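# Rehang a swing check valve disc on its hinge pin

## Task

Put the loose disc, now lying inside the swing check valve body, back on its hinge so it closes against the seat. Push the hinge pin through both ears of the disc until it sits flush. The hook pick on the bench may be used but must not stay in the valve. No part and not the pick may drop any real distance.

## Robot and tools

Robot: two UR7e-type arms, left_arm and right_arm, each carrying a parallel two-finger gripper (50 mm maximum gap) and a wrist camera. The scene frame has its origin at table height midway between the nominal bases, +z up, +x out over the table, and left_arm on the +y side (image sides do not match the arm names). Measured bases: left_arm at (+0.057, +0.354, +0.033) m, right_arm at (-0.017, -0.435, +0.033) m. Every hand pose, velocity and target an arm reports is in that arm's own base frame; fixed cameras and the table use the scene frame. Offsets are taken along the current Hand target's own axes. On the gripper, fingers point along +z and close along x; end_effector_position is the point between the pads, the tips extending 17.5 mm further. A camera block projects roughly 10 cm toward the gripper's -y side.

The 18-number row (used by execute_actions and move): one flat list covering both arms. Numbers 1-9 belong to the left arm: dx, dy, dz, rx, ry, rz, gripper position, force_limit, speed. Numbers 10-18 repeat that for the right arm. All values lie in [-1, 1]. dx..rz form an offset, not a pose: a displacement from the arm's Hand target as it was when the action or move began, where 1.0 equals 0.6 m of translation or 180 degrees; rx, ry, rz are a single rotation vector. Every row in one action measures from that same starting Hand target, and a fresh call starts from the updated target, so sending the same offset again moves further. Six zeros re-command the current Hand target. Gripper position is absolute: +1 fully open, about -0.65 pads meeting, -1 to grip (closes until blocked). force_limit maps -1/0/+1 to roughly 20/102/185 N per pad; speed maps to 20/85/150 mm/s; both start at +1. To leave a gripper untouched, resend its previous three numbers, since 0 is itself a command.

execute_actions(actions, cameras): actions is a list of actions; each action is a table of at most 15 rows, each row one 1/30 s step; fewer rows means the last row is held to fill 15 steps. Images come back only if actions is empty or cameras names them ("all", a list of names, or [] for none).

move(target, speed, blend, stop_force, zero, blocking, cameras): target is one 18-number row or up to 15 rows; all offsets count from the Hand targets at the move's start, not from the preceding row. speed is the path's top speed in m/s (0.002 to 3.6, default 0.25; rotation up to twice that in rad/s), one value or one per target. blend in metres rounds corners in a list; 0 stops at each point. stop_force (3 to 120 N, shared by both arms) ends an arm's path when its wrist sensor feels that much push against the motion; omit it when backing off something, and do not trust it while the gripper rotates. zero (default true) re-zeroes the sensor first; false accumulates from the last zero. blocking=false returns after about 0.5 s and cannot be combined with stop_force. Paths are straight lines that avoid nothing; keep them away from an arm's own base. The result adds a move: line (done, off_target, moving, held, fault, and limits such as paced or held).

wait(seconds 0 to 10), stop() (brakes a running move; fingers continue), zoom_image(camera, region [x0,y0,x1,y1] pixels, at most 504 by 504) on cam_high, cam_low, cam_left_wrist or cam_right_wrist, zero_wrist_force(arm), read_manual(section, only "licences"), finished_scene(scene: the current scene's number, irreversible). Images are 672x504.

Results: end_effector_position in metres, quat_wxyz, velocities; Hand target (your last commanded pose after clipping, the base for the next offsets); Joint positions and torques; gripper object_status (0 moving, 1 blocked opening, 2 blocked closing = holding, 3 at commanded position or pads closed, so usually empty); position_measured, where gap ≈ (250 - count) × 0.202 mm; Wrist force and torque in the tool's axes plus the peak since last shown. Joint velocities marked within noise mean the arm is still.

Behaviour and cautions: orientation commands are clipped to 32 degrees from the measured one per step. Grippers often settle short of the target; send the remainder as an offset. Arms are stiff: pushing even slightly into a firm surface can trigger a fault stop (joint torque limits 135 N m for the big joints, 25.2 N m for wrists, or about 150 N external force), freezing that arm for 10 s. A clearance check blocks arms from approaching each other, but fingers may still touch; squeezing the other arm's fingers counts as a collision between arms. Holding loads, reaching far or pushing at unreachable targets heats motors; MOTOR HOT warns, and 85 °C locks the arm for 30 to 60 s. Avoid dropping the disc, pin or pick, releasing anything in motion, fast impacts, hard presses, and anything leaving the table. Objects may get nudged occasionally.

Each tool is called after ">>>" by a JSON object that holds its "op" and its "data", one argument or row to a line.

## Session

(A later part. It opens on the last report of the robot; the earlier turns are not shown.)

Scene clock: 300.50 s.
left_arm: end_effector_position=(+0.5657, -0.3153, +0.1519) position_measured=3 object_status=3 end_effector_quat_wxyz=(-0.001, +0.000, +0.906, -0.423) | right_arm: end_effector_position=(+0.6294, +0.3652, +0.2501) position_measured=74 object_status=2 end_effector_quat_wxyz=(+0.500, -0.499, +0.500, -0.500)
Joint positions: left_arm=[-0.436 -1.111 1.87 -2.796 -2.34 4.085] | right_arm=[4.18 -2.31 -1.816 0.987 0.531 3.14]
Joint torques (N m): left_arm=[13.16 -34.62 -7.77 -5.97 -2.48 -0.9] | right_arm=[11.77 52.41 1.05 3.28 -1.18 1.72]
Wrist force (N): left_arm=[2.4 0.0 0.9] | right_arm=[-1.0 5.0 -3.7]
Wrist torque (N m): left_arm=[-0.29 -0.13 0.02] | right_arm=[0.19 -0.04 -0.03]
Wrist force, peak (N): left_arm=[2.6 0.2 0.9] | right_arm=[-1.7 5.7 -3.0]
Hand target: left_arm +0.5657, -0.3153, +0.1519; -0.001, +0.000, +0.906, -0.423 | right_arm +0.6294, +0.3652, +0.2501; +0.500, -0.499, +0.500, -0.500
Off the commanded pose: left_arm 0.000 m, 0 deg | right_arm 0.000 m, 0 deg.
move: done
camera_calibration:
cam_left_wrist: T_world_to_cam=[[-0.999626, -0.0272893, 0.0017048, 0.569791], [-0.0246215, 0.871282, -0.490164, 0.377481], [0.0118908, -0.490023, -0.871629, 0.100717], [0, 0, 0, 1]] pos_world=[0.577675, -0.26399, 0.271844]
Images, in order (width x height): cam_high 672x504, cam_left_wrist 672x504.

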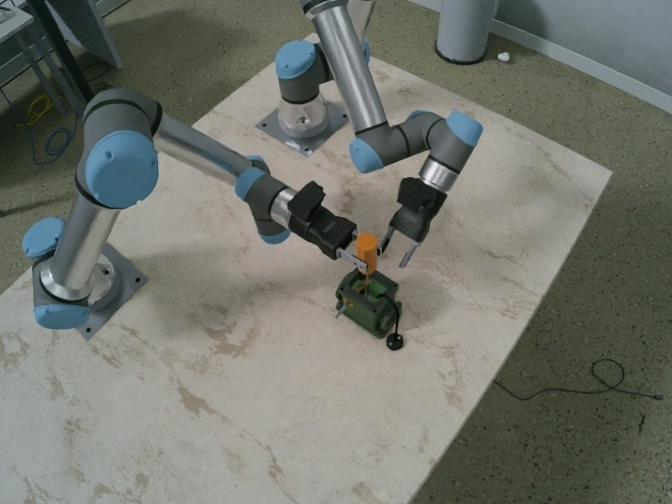

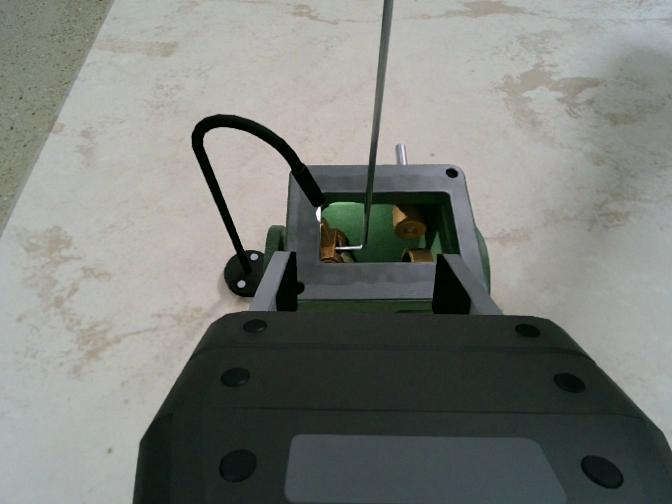

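>>> {"op": "move", "data": {
  "target": [0,0,0,0,0,0,1,1,1,-0.027,0.003,0.006,0,0,0,-1,-0.6,-0.5],
  "speed": 0.03,
  "cameras": ["cam_left_wrist"],
  "stop_force": 8
}}

>>> {"op": "zoom_image", "data": {
  "camera": "cam_left_wrist",
  "region": [310, 200, 390, 270]
}}

Scene clock: 305.17 s.
left_arm: end_effector_position=(+0.5657, -0.3153, +0.1519) position_measured=3 object_status=3 end_effector_quat_wxyz=(-0.001, +0.000, +0.906, -0.423) | right_arm: end_effector_position=(+0.6330, +0.3813, +0.2483) position_measured=74 object_status=2 end_effector_quat_wxyz=(+0.500, -0.499, +0.500, -0.500)
Joint positions: left_arm=[-0.436 -1.111 1.87 -2.796 -2.34 4.085] | right_arm=[4.189 -2.333 -1.771 0.965 0.521 3.14]
Joint torques (N m): left_arm=[13.08 -34.41 -7.92 -5.91 -2.48 -0.89] | right_arm=[-11.53 52.48 0.86 3.42 1.34 -1.99]
Wrist force (N): left_arm=[2.4 0.1 0.4] | right_arm=[-0.9 4.5 -3.2]
Wrist torque (N m): left_arm=[-0.27 -0.14 0.02] | right_arm=[0.21 -0.11 -0.03]
Wrist force, peak (N): left_arm=[2.6 0.1 0.6] | right_arm=[-1.3 5.4 -3.5]
Hand target: left_arm +0.5657, -0.3153, +0.1519; -0.001, +0.000, +0.906, -0.423 | right_arm +0.6330, +0.3813, +0.2483; +0.500, -0.499, +0.500, -0.500
Off the commanded pose: left_arm 0.000 m, 0 deg | right_arm 0.000 m, 0 deg.
move: done
camera_calibration:
cam_left_wrist: T_world_to_cam=[[-0.999626, -0.0272893, 0.0017048, 0.569791], [-0.0246215, 0.871282, -0.490164, 0.377481], [0.0118908, -0.490023, -0.871629, 0.100717], [0, 0, 0, 1]] pos_world=[0.577675, -0.26399, 0.271844]
Images, in order (width x height): cam_left_wrist 672x504.

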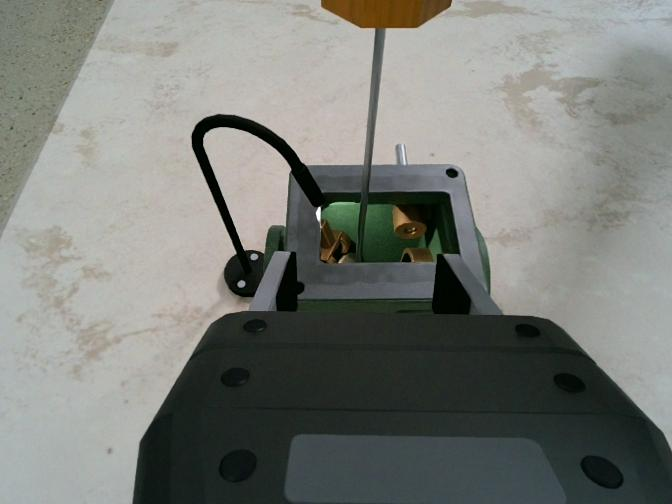

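Scaled by 6.300 from the camera's 672x504 image, which has a finer 960x720 frame.

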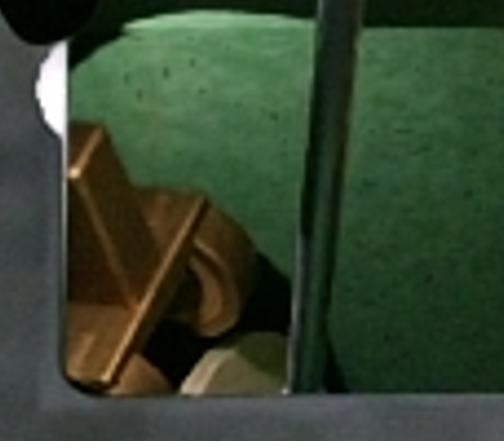

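>>> {"op": "move", "data": {
  "target": [
    [0,0,0,0,0,0,1,1,1,0.005,0,-0.03,0,0,0,-1,-0.6,-0.5],
    [0,0,0,0,0,0,1,1,1,0.005,-0.17,-0.03,0,0,0,-1,-0.6,-0.5],
    [0,0,0,0,0,0,1,1,1,0.40,-0.17,-0.1,0,0,0,-1,-0.6,-0.5]
  ],
  "speed": [0.03,0.1,0.25],
  "cameras": ["cam_left_wrist","cam_high"]
}}

>>> {"op": "zoom_image", "data": {
  "camera": "cam_left_wrist",
  "region": [310, 200, 390, 270]
}}

Scene clock: 318.90 s.
left_arm: end_effector_position=(+0.5657, -0.3153, +0.1519) position_measured=3 object_status=3 end_effector_quat_wxyz=(-0.001, +0.000, +0.906, -0.423) | right_arm: end_effector_position=(+0.5725, +0.1414, +0.3500) position_measured=74 object_status=2 end_effector_quat_wxyz=(+0.500, -0.499, +0.500, -0.500)
Joint positions: left_arm=[-0.436 -1.111 1.87 -2.796 -2.34 4.085] | right_arm=[3.964 -1.806 -2.316 0.983 0.746 3.141]
Joint torques (N m): left_arm=[12.77 -34.4 -7.99 -5.89 -2.44 -0.9] | right_arm=[-7.85 29.93 9.52 0.7 1.11 2.11]
Wrist force (N): left_arm=[2.0 0.4 0.7] | right_arm=[-1.3 4.7 -2.9]
Wrist torque (N m): left_arm=[-0.23 -0.08 0.02] | right_arm=[0.24 -0.02 -0.20]
Wrist force, peak (N): left_arm=[2.6 0.5 0.7] | right_arm=[-1.4 7.0 -3.1]
Hand target: left_arm +0.5657, -0.3153, +0.1519; -0.001, +0.000, +0.906, -0.423 | right_arm +0.5725, +0.1413, +0.3500; +0.500, -0.499, +0.500, -0.500
Off the commanded pose: left_arm 0.000 m, 0 deg | right_arm 0.000 m, 0 deg.
move: done
camera_calibration:
cam_left_wrist: T_world_to_cam=[[-0.999626, -0.0272893, 0.0017048, 0.569791], [-0.0246215, 0.871282, -0.490164, 0.377481], [0.0118908, -0.490023, -0.871629, 0.100717], [0, 0, 0, 1]] pos_world=[0.577675, -0.26399, 0.271844]
Images, in order (width x height): cam_high 672x504, cam_left_wrist 672x504.

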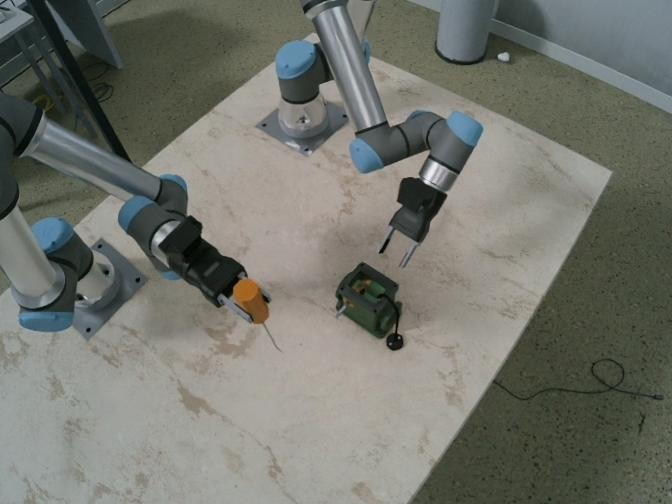

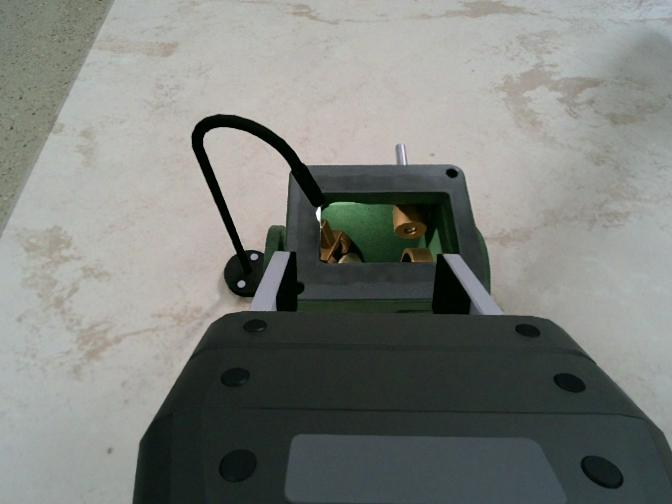

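Scaled by 6.300 from the camera's 672x504 image, which has a finer 960x720 frame.

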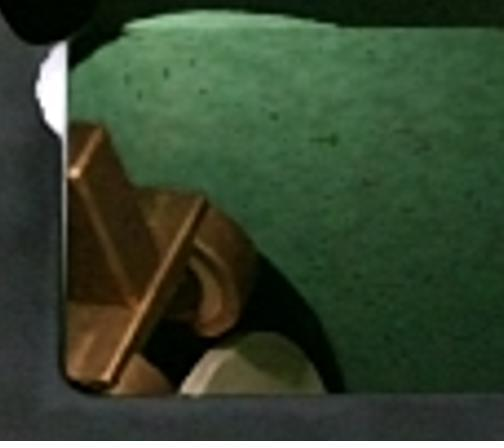

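>>> {"op": "move", "data": {
  "target": [
    [0.127,-0.14,0.05,0,-0.384,-0.321,1,1,1,0,0,0,0,0,0,-1,-0.6,-0.5],
    [0.127,-0.103,0.094,0,-0.384,-0.321,1,1,1,0,0,0,0,0,0,-1,-0.6,-0.5]
  ],
  "cameras": ["cam_left_wrist"],
  "speed": 0.4
}}

>>> {"op": "zoom_image", "data": {
  "camera": "cam_left_wrist",
  "region": [290, 190, 400, 320]
}}

Scene clock: 328.33 s.
left_arm: end_effector_position=(+0.4894, -0.3982, +0.1631) position_measured=3 object_status=3 end_effector_quat_wxyz=(-0.300, +0.641, -0.641, +0.299) | right_arm: end_effector_position=(+0.5725, +0.1413, +0.3500) position_measured=74 object_status=2 end_effector_quat_wxyz=(+0.500, -0.499, +0.500, -0.500)
Joint positions: left_arm=[-1.214 -1.309 2.11 -2.766 -0.769 2.096] | right_arm=[3.964 -1.806 -2.316 0.983 0.747 3.141]
Joint torques (N m): left_arm=[15.41 -24.95 -30.37 -5.39 0.93 -1.17] | right_arm=[-10.8 32.64 1.65 2.81 1.49 -1.9]
Wrist force (N): left_arm=[2.4 0.3 0.5] | right_arm=[-1.7 4.6 -2.9]
Wrist torque (N m): left_arm=[-0.24 -0.18 -0.01] | right_arm=[0.22 0.05 -0.21]
Wrist force, peak (N): left_arm=[3.1 3.3 2.2] | right_arm=[-1.7 5.0 -3.2]
Hand target: left_arm +0.4895, -0.3982, +0.1631; -0.300, +0.641, -0.641, +0.299 | right_arm +0.5725, +0.1413, +0.3500; +0.500, -0.499, +0.500, -0.500
Off the commanded pose: left_arm 0.000 m, 0 deg | right_arm 0.000 m, 0 deg.
move: done
camera_calibration:
cam_left_wrist: T_world_to_cam=[[0.0286555, -0.999589, -0.000280305, -0.398832], [-0.87129, -0.02484, -0.490139, 0.510795], [0.489931, 0.0142894, -0.871644, 0.0377455], [0, 0, 0, 1]] pos_world=[0.437986, -0.38652, 0.283149]
Images, in order (width x height): cam_left_wrist 672x504.

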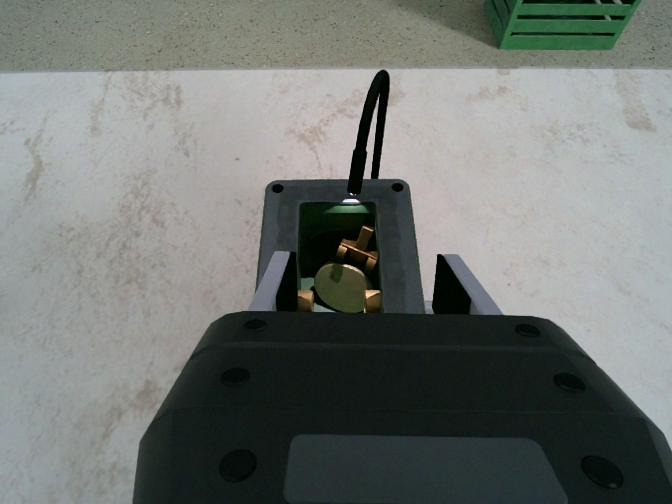

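Scaled by 3.877 from the camera's 672x504 image, which has a finer 960x720 frame.

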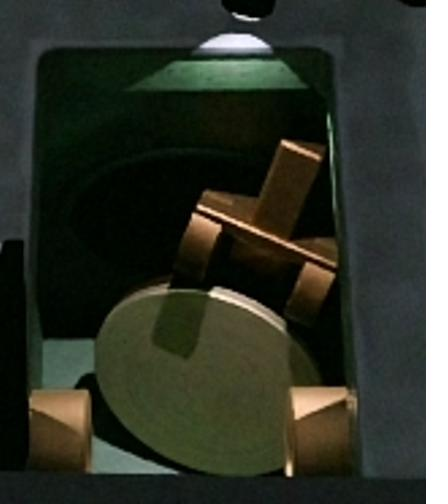

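>>> {"op": "move", "data": {
  "target": [
    [-0.2,-0.12,-0.04,0,0.384,0.321,1,1,1,0,0,0,0,0,0,-1,-0.6,-0.5],
    [-0.138,-0.0675,0.109,0,0.384,0.321,1,1,1,0,0,0,0,0,0,-1,-0.6,-0.5],
    [-0.138,-0.0675,0.109,0,0.384,0.321,1,1,1,-0.3755,0,0.0625,0,0,0,-1,-0.6,-0.5]
  ],
  "speed": 0.4
}}

>>> {"op": "move", "data": {
  "target": [
    [0,0,0,0,0,0,1,1,1,0,0.1767,0.0,0,0,0,-1,-0.6,-0.5],
    [0,0,0,0,0,0,1,1,1,0,0.1767,0.015,0,0,0,-1,-0.6,-0.5],
    [0,0,0,0,0,0,1,1,1,0,0.1767,0.044,0,0,0,-1,-0.6,-0.5]
  ],
  "speed": [0.1,0.03,0.02],
  "stop_force": 5,
  "cameras": ["cam_left_wrist"]
}}

>>> {"op": "zoom_image", "data": {
  "camera": "cam_left_wrist",
  "region": [310, 200, 390, 270]
}}

Scene clock: 382.67 s.
left_arm: end_effector_position=(+0.5655, -0.3153, +0.1522) position_measured=3 object_status=3 end_effector_quat_wxyz=(-0.001, +0.000, +0.906, -0.423) | right_arm: end_effector_position=(+0.6103, +0.3665, +0.3503) position_measured=74 object_status=2 end_effector_quat_wxyz=(+0.500, -0.499, +0.500, -0.500)
Joint positions: left_arm=[-0.436 -1.112 1.87 -2.795 -2.34 4.085] | right_arm=[4.214 -2.101 -1.833 0.794 0.497 3.14]
Joint torques (N m): left_arm=[14.24 -34.41 -26.95 -6.13 -2.48 1.69] | right_arm=[0.32 30.66 28.37 0.32 -0.51 2.21]
Wrist force (N): left_arm=[2.2 0.1 0.5] | right_arm=[-1.3 4.8 -3.2]
Wrist torque (N m): left_arm=[-0.28 -0.10 0.00] | right_arm=[0.24 -0.01 -0.01]
Wrist force, peak (N): left_arm=[3.8 -1.9 -2.4] | right_arm=[-5.7 4.8 -2.7]
Hand target: left_arm +0.5655, -0.3153, +0.1522; -0.001, +0.000, +0.906, -0.423 | right_arm +0.6104, +0.3666, +0.3503; +0.500, -0.499, +0.500, -0.500
Off the commanded pose: left_arm 0.000 m, 0 deg | right_arm 0.000 m, 0 deg.
move: done

Scene clock: 386.00 s.
left_arm: end_effector_position=(+0.5655, -0.3153, +0.1522) position_measured=3 object_status=3 end_effector_quat_wxyz=(-0.001, +0.000, +0.906, -0.423) | right_arm: end_effector_position=(+0.6369, +0.3666, +0.2443) position_measured=74 object_status=2 end_effector_quat_wxyz=(+0.500, -0.499, +0.500, -0.500)
Joint positions: left_arm=[-0.436 -1.112 1.87 -2.795 -2.34 4.085] | right_arm=[4.168 -2.33 -1.795 0.986 0.542 3.141]
Joint torques (N m): left_arm=[14.11 -34.56 -30.4 -6.03 -2.51 1.67] | right_arm=[13.61 53.17 0.67 3.32 -1.21 1.75]
Wrist force (N): left_arm=[2.0 0.2 0.7] | right_arm=[-1.2 6.8 -3.4]
Wrist torque (N m): left_arm=[-0.27 -0.09 -0.01] | right_arm=[0.19 -0.07 -0.04]
Wrist force, peak (N): left_arm=[2.6 0.2 0.8] | right_arm=[-1.3 7.0 -3.5]
Hand target: left_arm +0.5655, -0.3153, +0.1522; -0.001, +0.000, +0.906, -0.423 | right_arm +0.6369, +0.3666, +0.2443; +0.500, -0.499, +0.500, -0.500
Off the commanded pose: left_arm 0.000 m, 0 deg | right_arm 0.000 m, 0 deg.
move: done
camera_calibration:
cam_left_wrist: T_world_to_cam=[[-0.999626, -0.0272893, 0.0017048, 0.569593], [-0.0246215, 0.871282, -0.490164, 0.377585], [0.0118908, -0.490023, -0.871629, 0.101117], [0, 0, 0, 1]] pos_world=[0.577475, -0.26389, 0.272244]
Images, in order (width x height): cam_left_wrist 672x504.

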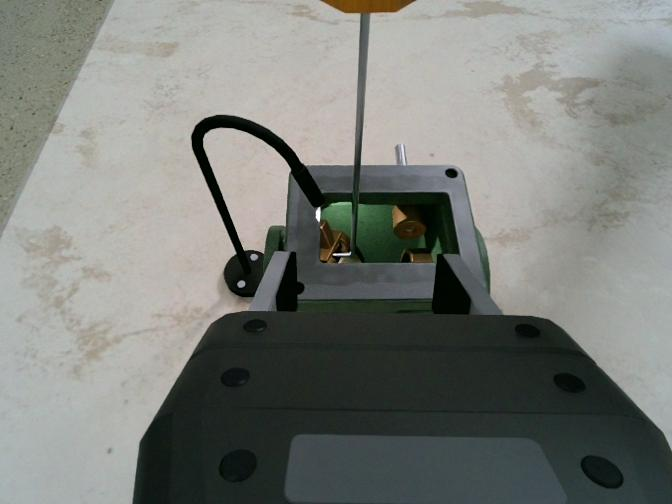

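Scaled by 6.300 from the camera's 672x504 image, which has a finer 960x720 frame.

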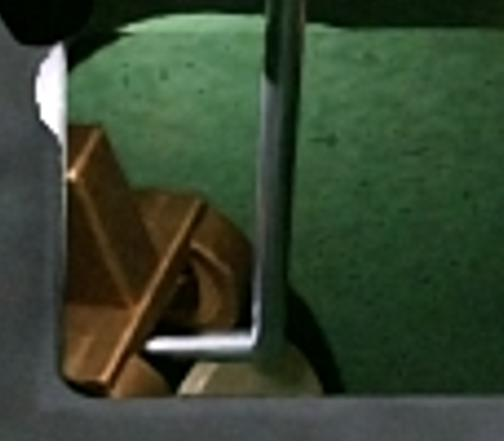

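>>> {"op": "move", "data": {
  "target": [0,0,0,0,0,0,1,1,1,0.002,-0.025,0.002,0,0,0,-1,-0.6,-0.5],
  "speed": 0.03,
  "stop_force": 8,
  "cameras": ["cam_left_wrist"]
}}

>>> {"op": "zoom_image", "data": {
  "camera": "cam_left_wrist",
  "region": [310, 200, 390, 270]
}}

Scene clock: 392.27 s.
left_arm: end_effector_position=(+0.5655, -0.3153, +0.1522) position_measured=3 object_status=3 end_effector_quat_wxyz=(-0.001, +0.000, +0.906, -0.423) | right_arm: end_effector_position=(+0.6381, +0.3654, +0.2593) position_measured=74 object_status=2 end_effector_quat_wxyz=(+0.500, -0.499, +0.500, -0.500)
Joint positions: left_arm=[-0.436 -1.112 1.87 -2.795 -2.34 4.085] | right_arm=[4.165 -2.3 -1.796 0.957 0.546 3.141]
Joint torques (N m): left_arm=[14.32 -34.72 -30.35 -5.85 -2.48 1.65] | right_arm=[-0.13 35.84 3.39 3.37 -1.59 2.13]
Wrist force (N): left_arm=[2.3 0.0 0.4] | right_arm=[-2.1 7.3 -3.7]
Wrist torque (N m): left_arm=[-0.29 -0.12 -0.01] | right_arm=[0.17 -0.06 0.12]
Wrist force, peak (N): left_arm=[2.5 0.5 0.5] | right_arm=[-2.2 7.8 -3.8]
Hand target: left_arm +0.5655, -0.3153, +0.1522; -0.001, +0.000, +0.906, -0.423 | right_arm +0.6381, +0.3654, +0.2593; +0.500, -0.499, +0.500, -0.500
Off the commanded pose: left_arm 0.000 m, 0 deg | right_arm 0.000 m, 0 deg.
move: done
camera_calibration:
cam_left_wrist: T_world_to_cam=[[-0.999626, -0.0272893, 0.0017048, 0.569593], [-0.0246215, 0.871282, -0.490164, 0.377585], [0.0118908, -0.490023, -0.871629, 0.101117], [0, 0, 0, 1]] pos_world=[0.577475, -0.26389, 0.272244]
Images, in order (width x height): cam_left_wrist 672x504.

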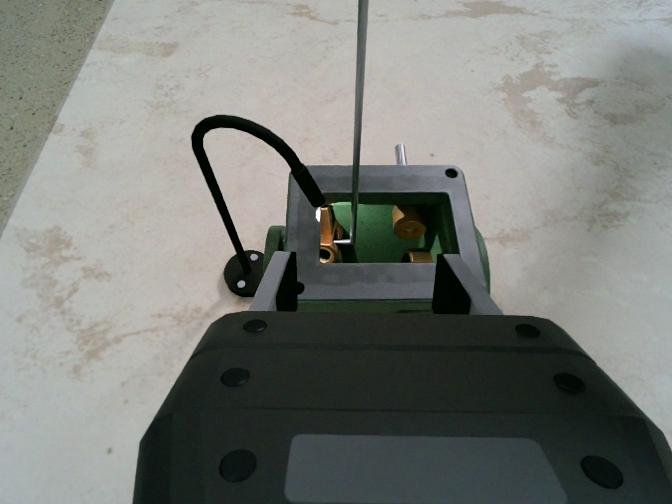

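Scaled by 6.300 from the camera's 672x504 image, which has a finer 960x720 frame.

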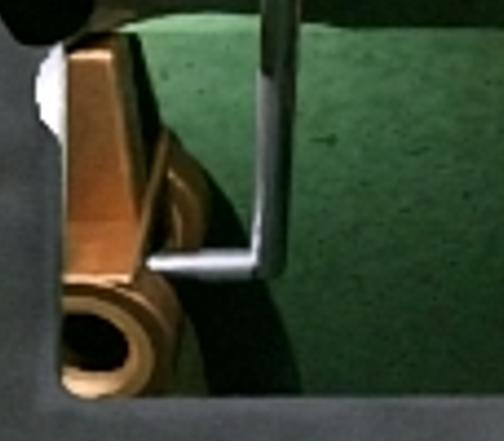

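>>> {"op": "move", "data": {
  "target": [
    [0,0,0,0,0,0,1,1,1,0,0.012,-0.092,0.083,0,0,-1,-0.6,-0.5],
    [0,0,0,0,0,0,1,1,1,-0.013,0.007,-0.137,0.083,0,0,-1,-0.6,-0.5]
  ],
  "speed": 0.03,
  "cameras": ["cam_left_wrist"]
}}

>>> {"op": "zoom_image", "data": {
  "camera": "cam_left_wrist",
  "region": [300, 190, 420, 270]
}}

Scene clock: 416.10 s.
left_arm: end_effector_position=(+0.5655, -0.3153, +0.1522) position_measured=3 object_status=3 end_effector_quat_wxyz=(-0.001, +0.000, +0.906, -0.423) | right_arm: end_effector_position=(+0.5558, +0.3734, +0.2550) position_measured=74 object_status=2 end_effector_quat_wxyz=(+0.561, -0.430, +0.431, -0.561) end_effector_velocity=(+0.001, +0.000, +0.000) end_effector_angular_velocity=(+0.001, +0.000, +0.002)
Joint positions: left_arm=[-0.436 -1.112 1.87 -2.795 -2.34 4.085] | right_arm=[4.307 -2.422 -1.753 1.633 0.477 2.598]
Joint velocities: left_arm=[within noise] | right_arm=[-0.002 0 0 -0.004 0.004 0.006]
Joint torques (N m): left_arm=[13.93 -34.28 -30.43 -5.74 -2.56 1.51] | right_arm=[-11.4 36.17 19.22 -2.78 2.84 1.94]
Wrist force (N): left_arm=[2.3 0.4 0.4] | right_arm=[-1.3 6.7 -4.8]
Wrist torque (N m): left_arm=[-0.23 -0.13 0.00] | right_arm=[0.11 -0.10 -0.06]
Wrist force, peak (N): left_arm=[2.5 0.2 0.8] | right_arm=[-6.1 15.4 -5.3]
Hand target: left_arm +0.5655, -0.3153, +0.1522; -0.001, +0.000, +0.906, -0.423 | right_arm +0.5559, +0.3734, +0.2550; +0.561, -0.430, +0.431, -0.561
Off the commanded pose: left_arm 0.000 m, 0 deg | right_arm 0.000 m, 0 deg.
move: done
camera_calibration:
cam_left_wrist: T_world_to_cam=[[-0.999626, -0.0272893, 0.0017048, 0.569593], [-0.0246215, 0.871282, -0.490164, 0.377585], [0.0118908, -0.490023, -0.871629, 0.101117], [0, 0, 0, 1]] pos_world=[0.577475, -0.26389, 0.272244]
Images, in order (width x height): cam_left_wrist 672x504.

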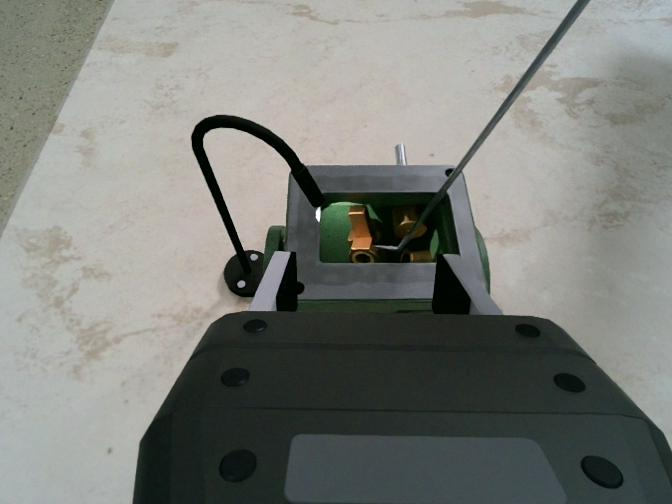

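Scaled by 4.200 from the camera's 672x504 image, which has a finer 960x720 frame.

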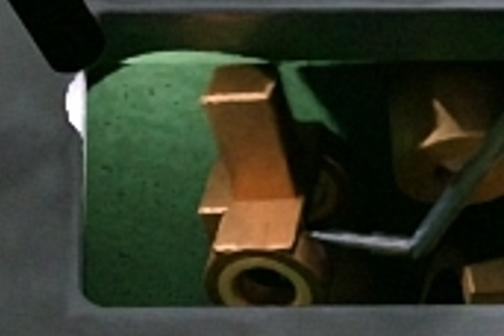

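>>> {"op": "move", "data": {
  "target": [0,0,0,0,0,0,1,1,1,0,-0.018,-0.016,0,0,0,-1,-0.6,-0.5],
  "speed": 0.03,
  "cameras": ["cam_left_wrist","cam_high"]
}}

>>> {"op": "zoom_image", "data": {
  "camera": "cam_left_wrist",
  "region": [300, 190, 420, 270]
}}

>>> {"op": "zoom_image", "data": {
  "camera": "cam_high",
  "region": [325, 245, 405, 325]
}}

Scene clock: 467.67 s.
left_arm: end_effector_position=(+0.5655, -0.3153, +0.1522) position_measured=3 object_status=3 end_effector_quat_wxyz=(-0.001, +0.000, +0.906, -0.423) | right_arm: end_effector_position=(+0.5437, +0.3734, +0.2629) position_measured=74 object_status=2 end_effector_quat_wxyz=(+0.561, -0.430, +0.431, -0.561)
Joint positions: left_arm=[-0.436 -1.112 1.87 -2.795 -2.34 4.085] | right_arm=[4.331 -2.396 -1.774 1.655 0.458 2.567]
Joint torques (N m): left_arm=[13.43 -35.03 -30.56 -4.66 -2.5 1.43] | right_arm=[-12.43 38.36 22.32 -2.19 2.73 2.39]
Wrist force (N): left_arm=[2.1 0.0 0.4] | right_arm=[-1.0 7.0 -4.2]
Wrist torque (N m): left_arm=[-0.30 -0.09 0.00] | right_arm=[0.20 -0.14 -0.03]
Wrist force, peak (N): left_arm=[2.7 0.3 0.8] | right_arm=[-1.5 7.4 -4.1]
Hand target: left_arm +0.5655, -0.3153, +0.1522; -0.001, +0.000, +0.906, -0.423 | right_arm +0.5438, +0.3734, +0.2629; +0.561, -0.430, +0.431, -0.561
Off the commanded pose: left_arm 0.000 m, 0 deg | right_arm 0.000 m, 0 deg.
move: done
camera_calibration:
cam_left_wrist: T_world_to_cam=[[-0.999626, -0.0272893, 0.0017048, 0.569593], [-0.0246215, 0.871282, -0.490164, 0.377585], [0.0118908, -0.490023, -0.871629, 0.101117], [0, 0, 0, 1]] pos_world=[0.577475, -0.26389, 0.272244]
Images, in order (width x height): cam_high 672x504, cam_left_wrist 672x504.

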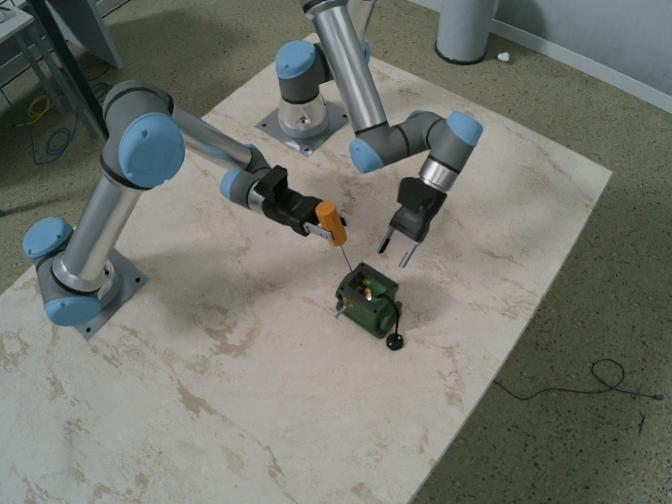

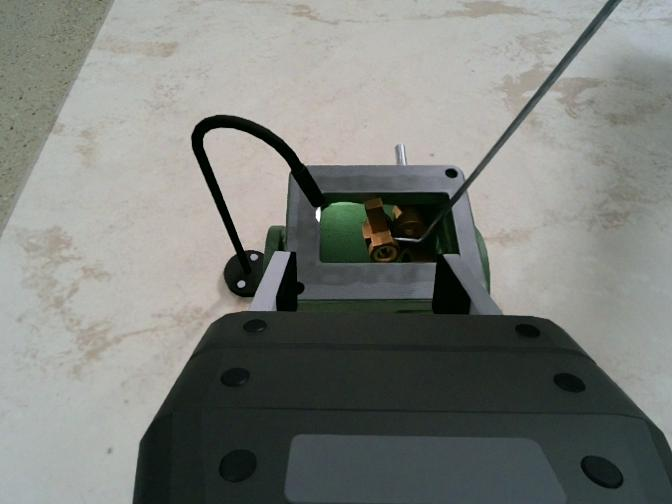

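Scaled by 4.200 from the camera's 672x504 image, which has a finer 960x720 frame.

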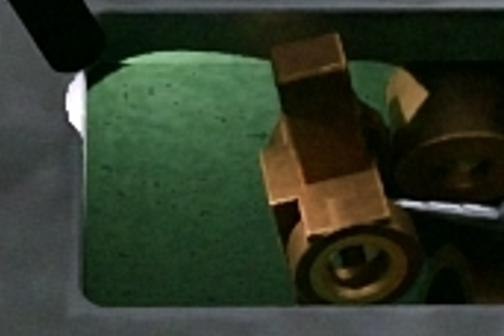

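Scaled by 6.300 from the camera's 672x504 image, which has a finer 960x720 frame.

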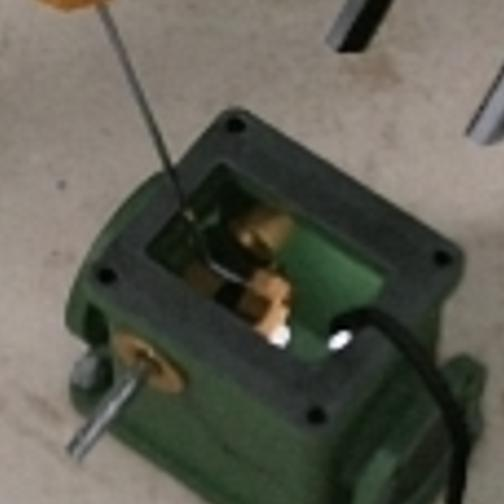

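>>> {"op": "move", "data": {
  "target": [
    [0.014,-0.002,0,0,0,-0.5,0.208,-0.6,-0.5,0,0,0,0,0,0,-1,-0.6,-0.5],
    [0.014,-0.002,0,0,0,-1.0,0.208,-0.6,-0.5,0,0,0,0,0,0,-1,-0.6,-0.5],
    [0.014,-0.002,0.08,0,0,-1.0,0.208,-0.6,-0.5,0,0,0,0,0,0,-1,-0.6,-0.5]
  ],
  "speed": 0.5,
  "cameras": ["all"]
}}

>>> {"op": "zoom_image", "data": {
  "camera": "cam_high",
  "region": [305, 195, 425, 315]
}}

>>> {"op": "zoom_image", "data": {
  "camera": "cam_low",
  "region": [200, 140, 320, 280]
}}

Scene clock: 489.37 s.
left_arm: end_effector_position=(+0.5571, -0.3529, +0.1225) position_measured=121 object_status=3 end_effector_quat_wxyz=(+0.423, +0.906, +0.000, -0.001) | right_arm: end_effector_position=(+0.5438, +0.3734, +0.2629) position_measured=74 object_status=2 end_effector_quat_wxyz=(+0.561, -0.430, +0.431, -0.561)
Joint positions: left_arm=[-0.502 -1.045 1.881 -2.928 -2.308 0.863] | right_arm=[4.331 -2.396 -1.774 1.655 0.458 2.567]
Joint torques (N m): left_arm=[-1.86 -35.87 -6.05 -6.14 -1.24 -1.2] | right_arm=[-12.48 37.12 21.45 -2.47 3.17 2.23]
Wrist force (N): left_arm=[-0.2 -0.9 1.8] | right_arm=[-1.2 6.7 -4.6]
Wrist torque (N m): left_arm=[-0.05 0.27 -0.17] | right_arm=[0.16 -0.12 -0.06]
Wrist force, peak (N): left_arm=[-0.4 -1.4 5.5] | right_arm=[-1.4 7.0 -4.5]
Hand target: left_arm +0.5571, -0.3529, +0.1224; +0.423, +0.906, +0.000, -0.001 | right_arm +0.5438, +0.3734, +0.2629; +0.561, -0.430, +0.431, -0.561
Off the commanded pose: left_arm 0.000 m, 0 deg | right_arm 0.000 m, 0 deg.
move: done
camera_calibration:
cam_left_wrist: T_world_to_cam=[[0.999585, -0.00480205, -0.0284021, -0.541962], [0.0252371, -0.32933, 0.943878, -0.231571], [-0.0138862, -0.944203, -0.329072, -0.155537], [0, 0, 0, 1]] pos_world=[0.545421, -0.225724, 0.151999]
cam_right_wrist: T_world_to_cam=[[0.007401, -0.999897, 0.012257, 0.373052], [-0.108831, -0.01299, -0.993975, 0.339427], [0.994033, 0.00602246, -0.108916, -0.384598], [0, 0, 0, 1]] pos_world=[0.416482, 0.379739, 0.290921]

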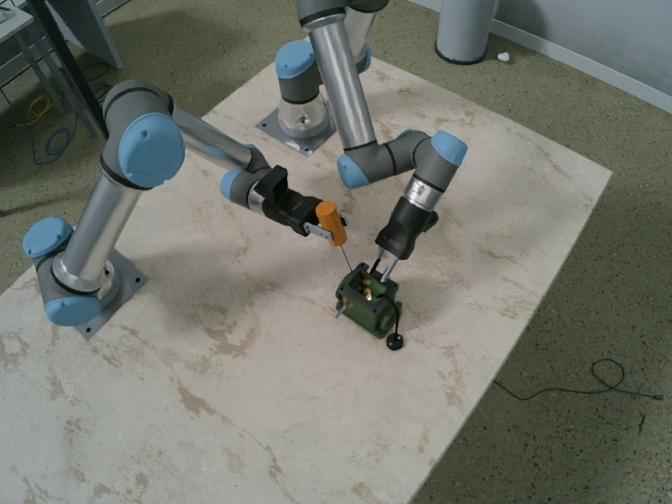

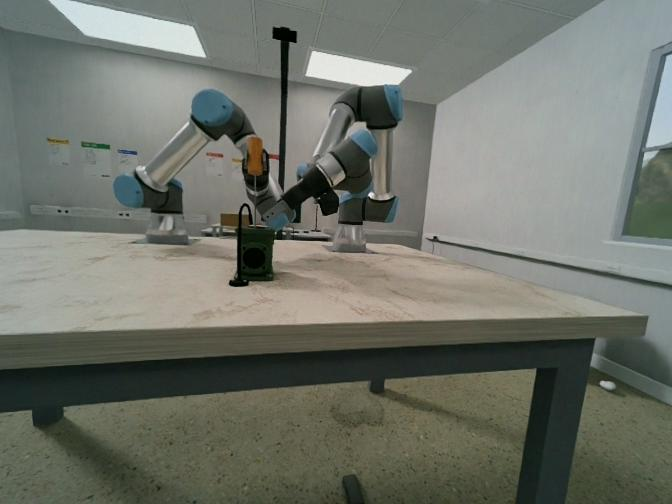

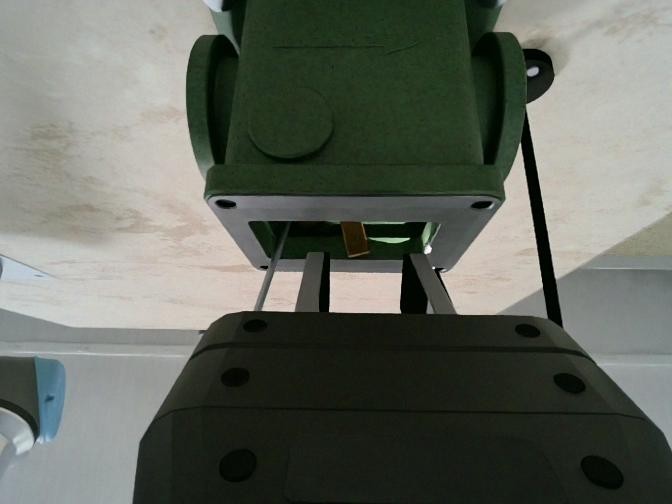

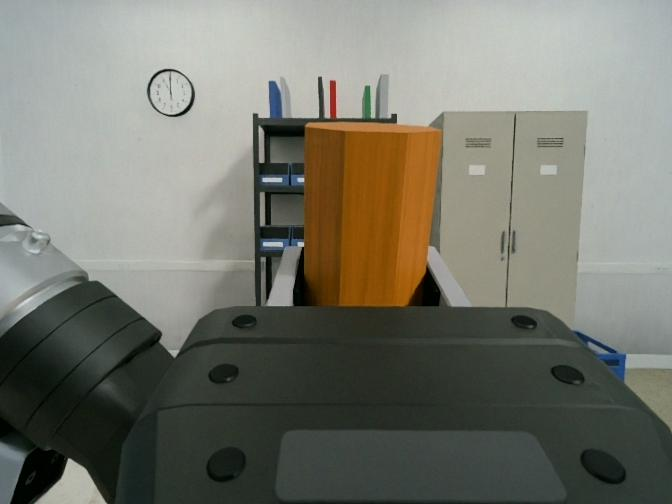

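Scaled by 4.200 from the camera's 672x504 image, which has a finer 960x720 frame.

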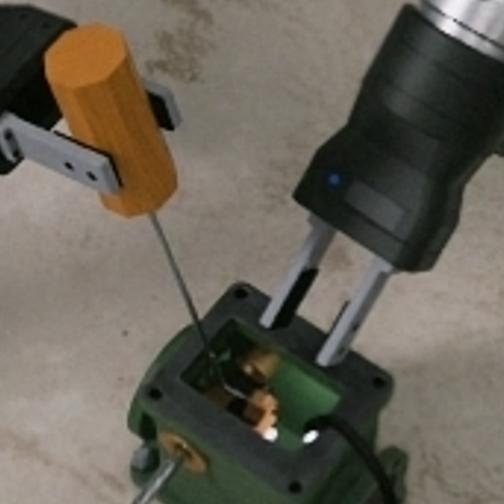

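Scaled by 3.600 from the camera's 672x504 image, which has a finer 960x720 frame.

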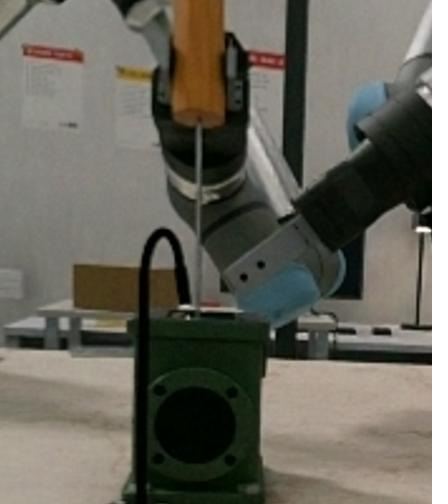

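>>> {"op": "move", "data": {
  "target": [-0.004,0,0.093,0,0,0,0.208,-0.6,-0.5,0,0,0,0,0,0,-1,-0.6,-0.5],
  "speed": 0.04,
  "stop_force": 10,
  "cameras": ["cam_high","cam_left_wrist"]
}}

>>> {"op": "zoom_image", "data": {
  "camera": "cam_left_wrist",
  "region": [230, 170, 450, 320]
}}

>>> {"op": "zoom_image", "data": {
  "camera": "cam_high",
  "region": [325, 245, 405, 325]
}}

Scene clock: 499.47 s.
left_arm: end_effector_position=(+0.5549, -0.3887, +0.0921) position_measured=121 object_status=3 end_effector_quat_wxyz=(+0.423, +0.906, +0.000, -0.001) | right_arm: end_effector_position=(+0.5438, +0.3734, +0.2629) position_measured=74 object_status=2 end_effector_quat_wxyz=(+0.561, -0.430, +0.431, -0.561)
Joint positions: left_arm=[-0.559 -0.964 1.86 -3.03 -2.28 0.8] | right_arm=[4.331 -2.396 -1.774 1.655 0.458 2.567]
Joint torques (N m): left_arm=[0.17 -45.58 -17.68 -3.96 -0.76 -0.17] | right_arm=[-12.21 38.15 18.2 -2.63 3.08 2.13]
Wrist force (N): left_arm=[-0.3 -0.4 1.4] | right_arm=[-1.2 6.8 -4.4]
Wrist torque (N m): left_arm=[0.03 0.32 -0.19] | right_arm=[0.18 -0.11 -0.07]
Wrist force, peak (N): left_arm=[-46.0 -30.6 -124.1] | right_arm=[-1.2 7.0 -4.4]
Hand target: left_arm +0.5549, -0.3887, +0.0921; +0.423, +0.906, +0.000, -0.001 (not the last commanded pose) | right_arm +0.5438, +0.3734, +0.2629; +0.561, -0.430, +0.431, -0.561
Tool commands: left_gripper/position=+0.207843 left_gripper/force_limit=-0.6 left_gripper/speed=-0.498039 right_gripper/position=-1.0 right_gripper/force_limit=-0.6 right_gripper/speed=-0.5
Off the commanded pose: left_arm 0.009 m, 0 deg | right_arm 0.000 m, 0 deg.
FORCE FAULT: contact force on the left arm reached its limit, and that arm stopped. The contact can be on any part of that arm, not only on its tool. That arm's remaining commands of this call were not run. That arm is still stopped at the end of this call. That arm stays stopped for about 9 more seconds. Until then a move that you send moves the other arm only, and its call returns only when the move has ended. Once the stop has ended, the next robot result says so. If the stop ends while you think or write, that arm runs what you send next, counted from a new Hand target: where the arm stands when the stop ends. While its stop runs, that arm takes no new command, but its gripper still runs the gripper command that each later call begins with. Until it ends, the stop uses up actions while you think or wait. An arm that is not stopped still takes commands.
move: fault (left_arm; stop_force had ended the path)
camera_calibration:
cam_left_wrist: T_world_to_cam=[[0.999567, -0.00557923, -0.028893, -0.54093], [0.0254426, -0.329472, 0.943822, -0.214754], [-0.0147852, -0.944149, -0.329188, -0.198855], [0, 0, 0, 1]] pos_world=[0.543219, -0.261522, 0.1216]
Images, in order (width x height): cam_high 672x504, cam_left_wrist 672x504.

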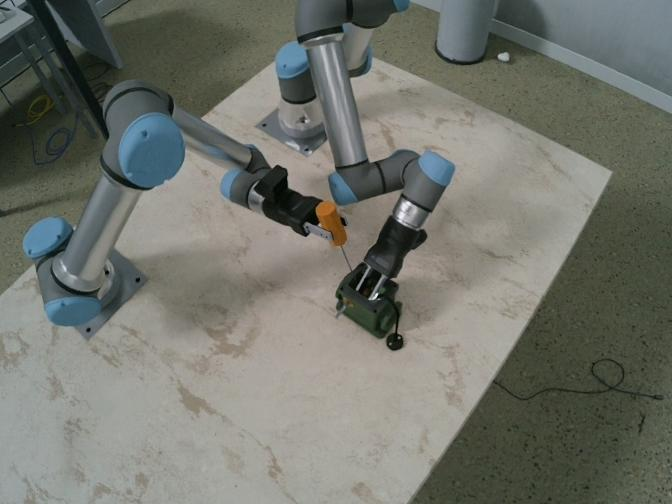

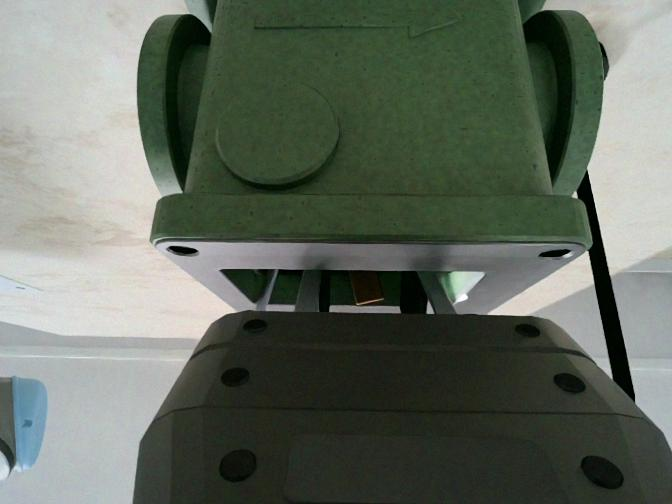

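Scaled by 2.291 from the camera's 672x504 image, which has a finer 960x720 frame.

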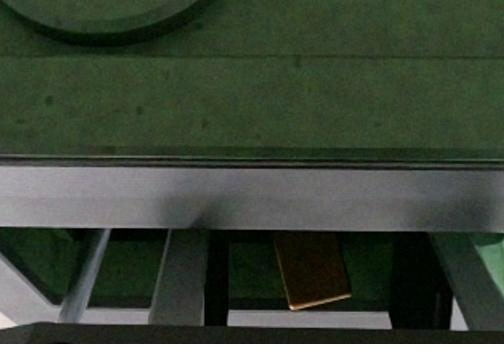

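Scaled by 6.300 from the camera's 672x504 image, which has a finer 960x720 frame.

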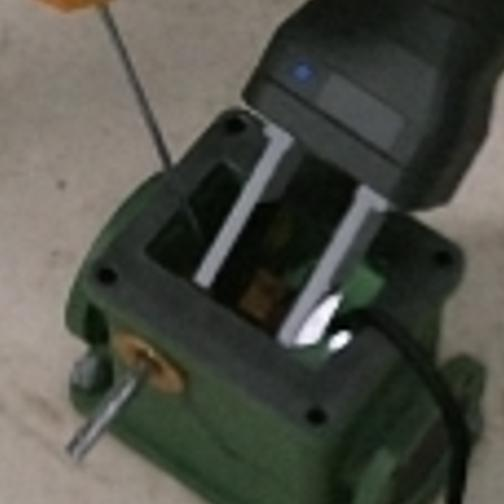

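>>> {"op": "wait", "data": {
  "seconds": 9
}}

>>> {"op": "move", "data": {
  "target": [
    [0,0,0,0,0,0,0.208,-0.6,-0.5,0,0,0,0,0,0,-1,-0.6,-0.5],
    [0,0,0,0,0,0,-1,-0.95,-1,0,0,0,0,0,0,-1,-0.6,-0.5]
  ],
  "cameras": ["cam_high","cam_left_wrist"]
}}

>>> {"op": "zoom_image", "data": {
  "camera": "cam_left_wrist",
  "region": [230, 170, 450, 320]
}}

>>> {"op": "zoom_image", "data": {
  "camera": "cam_high",
  "region": [325, 245, 405, 325]
}}

Scene clock: 519.77 s.
left_arm: end_effector_position=(+0.5549, -0.3887, +0.0921) position_measured=121 object_status=3 end_effector_quat_wxyz=(+0.423, +0.906, +0.000, -0.001) | right_arm: end_effector_position=(+0.5438, +0.3734, +0.2629) position_measured=74 object_status=2 end_effector_quat_wxyz=(+0.561, -0.430, +0.431, -0.561)
Joint positions: left_arm=[-0.559 -0.964 1.86 -3.03 -2.28 0.8] | right_arm=[4.331 -2.396 -1.774 1.655 0.458 2.567]
Joint torques (N m): left_arm=[0.42 -46.62 -17.34 -3.52 -0.91 -0.04] | right_arm=[-11.41 40.46 8.75 -2.11 2.77 1.93]
Wrist force (N): left_arm=[-0.2 -0.2 1.6] | right_arm=[-0.9 6.8 -4.4]
Wrist torque (N m): left_arm=[0.07 0.30 -0.19] | right_arm=[0.18 -0.15 -0.06]
Wrist force, peak (N): left_arm=[-0.6 0.0 2.1] | right_arm=[-1.4 7.1 -4.3]
Hand target: left_arm +0.5549, -0.3887, +0.0921; +0.423, +0.906, +0.000, -0.001 (not the last commanded pose) | right_arm +0.5438, +0.3734, +0.2629; +0.561, -0.430, +0.431, -0.561
Tool commands: left_gripper/position=+0.207843 left_gripper/force_limit=-0.6 left_gripper/speed=-0.498039 right_gripper/position=-1.0 right_gripper/force_limit=-0.6 right_gripper/speed=-0.5
Off the commanded pose: left_arm 0.009 m, 0 deg | right_arm 0.000 m, 0 deg.
FORCE FAULT, CONTINUED: the left arm's stop, for the force fault that an earlier result reported, is over. The rest of the stop counts as 19 of the actions that you can send in this scene. During its stop the left arm's controller moved it back a little. That arm's target is now where it stood when the stop ended, not its last command. That arm accepts commands again.
wait: 9.00 s; at rest from the start

Scene clock: 521.80 s.
left_arm: end_effector_position=(+0.5549, -0.3887, +0.0921) position_measured=251 object_status=3 end_effector_quat_wxyz=(+0.423, +0.906, +0.000, -0.001) | right_arm: end_effector_position=(+0.5438, +0.3734, +0.2630) position_measured=74 object_status=2 end_effector_quat_wxyz=(+0.561, -0.430, +0.431, -0.561)
Joint positions: left_arm=[-0.559 -0.964 1.86 -3.03 -2.28 0.8] | right_arm=[4.331 -2.396 -1.774 1.655 0.458 2.567]
Joint torques (N m): left_arm=[0.83 -46.57 -17.25 -3.5 -0.94 0.03] | right_arm=[-11.21 41.86 7.89 -2.17 0.64 1.97]
Wrist force (N): left_arm=[-0.7 0.2 1.7] | right_arm=[-1.0 4.7 -4.1]
Wrist torque (N m): left_arm=[0.13 0.40 -0.19] | right_arm=[0.17 -0.13 -0.06]
Wrist force, peak (N): left_arm=[-0.2 -0.1 2.0] | right_arm=[-1.1 7.2 -4.2]
Hand target: left_arm +0.5549, -0.3887, +0.0921; +0.423, +0.906, +0.000, -0.001 | right_arm +0.5438, +0.3734, +0.2629; +0.561, -0.430, +0.431, -0.561
Off the commanded pose: left_arm 0.000 m, 0 deg | right_arm 0.000 m, 0 deg.
move: done
camera_calibration:
cam_left_wrist: T_world_to_cam=[[0.999567, -0.00557923, -0.028893, -0.54093], [0.0254426, -0.329472, 0.943822, -0.214754], [-0.0147852, -0.944149, -0.329188, -0.198855], [0, 0, 0, 1]] pos_world=[0.543219, -0.261522, 0.1216]
Images, in order (width x height): cam_high 672x504, cam_left_wrist 672x504.

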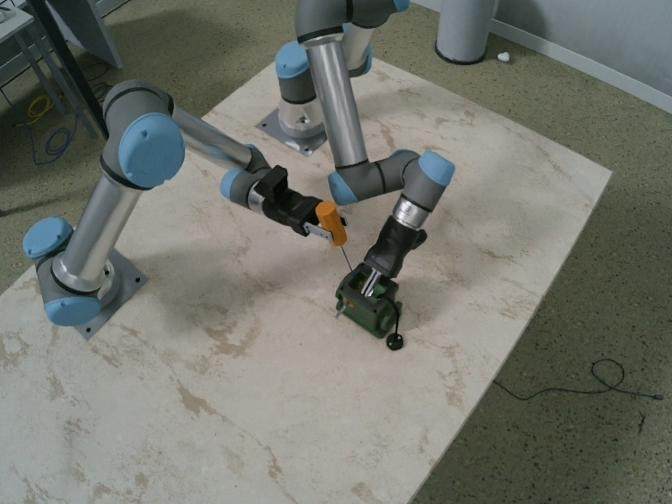

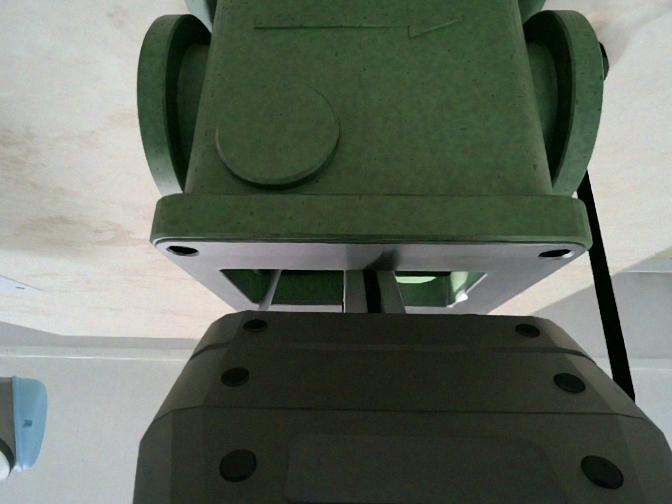

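Scaled by 2.291 from the camera's 672x504 image, which has a finer 960x720 frame.

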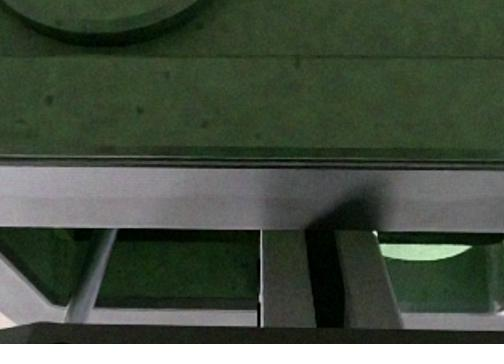

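Scaled by 6.300 from the camera's 672x504 image, which has a finer 960x720 frame.

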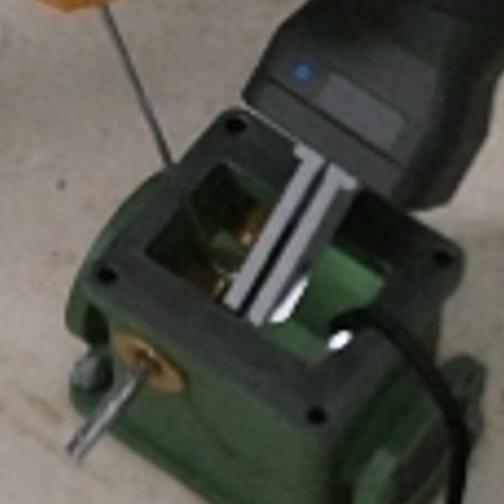

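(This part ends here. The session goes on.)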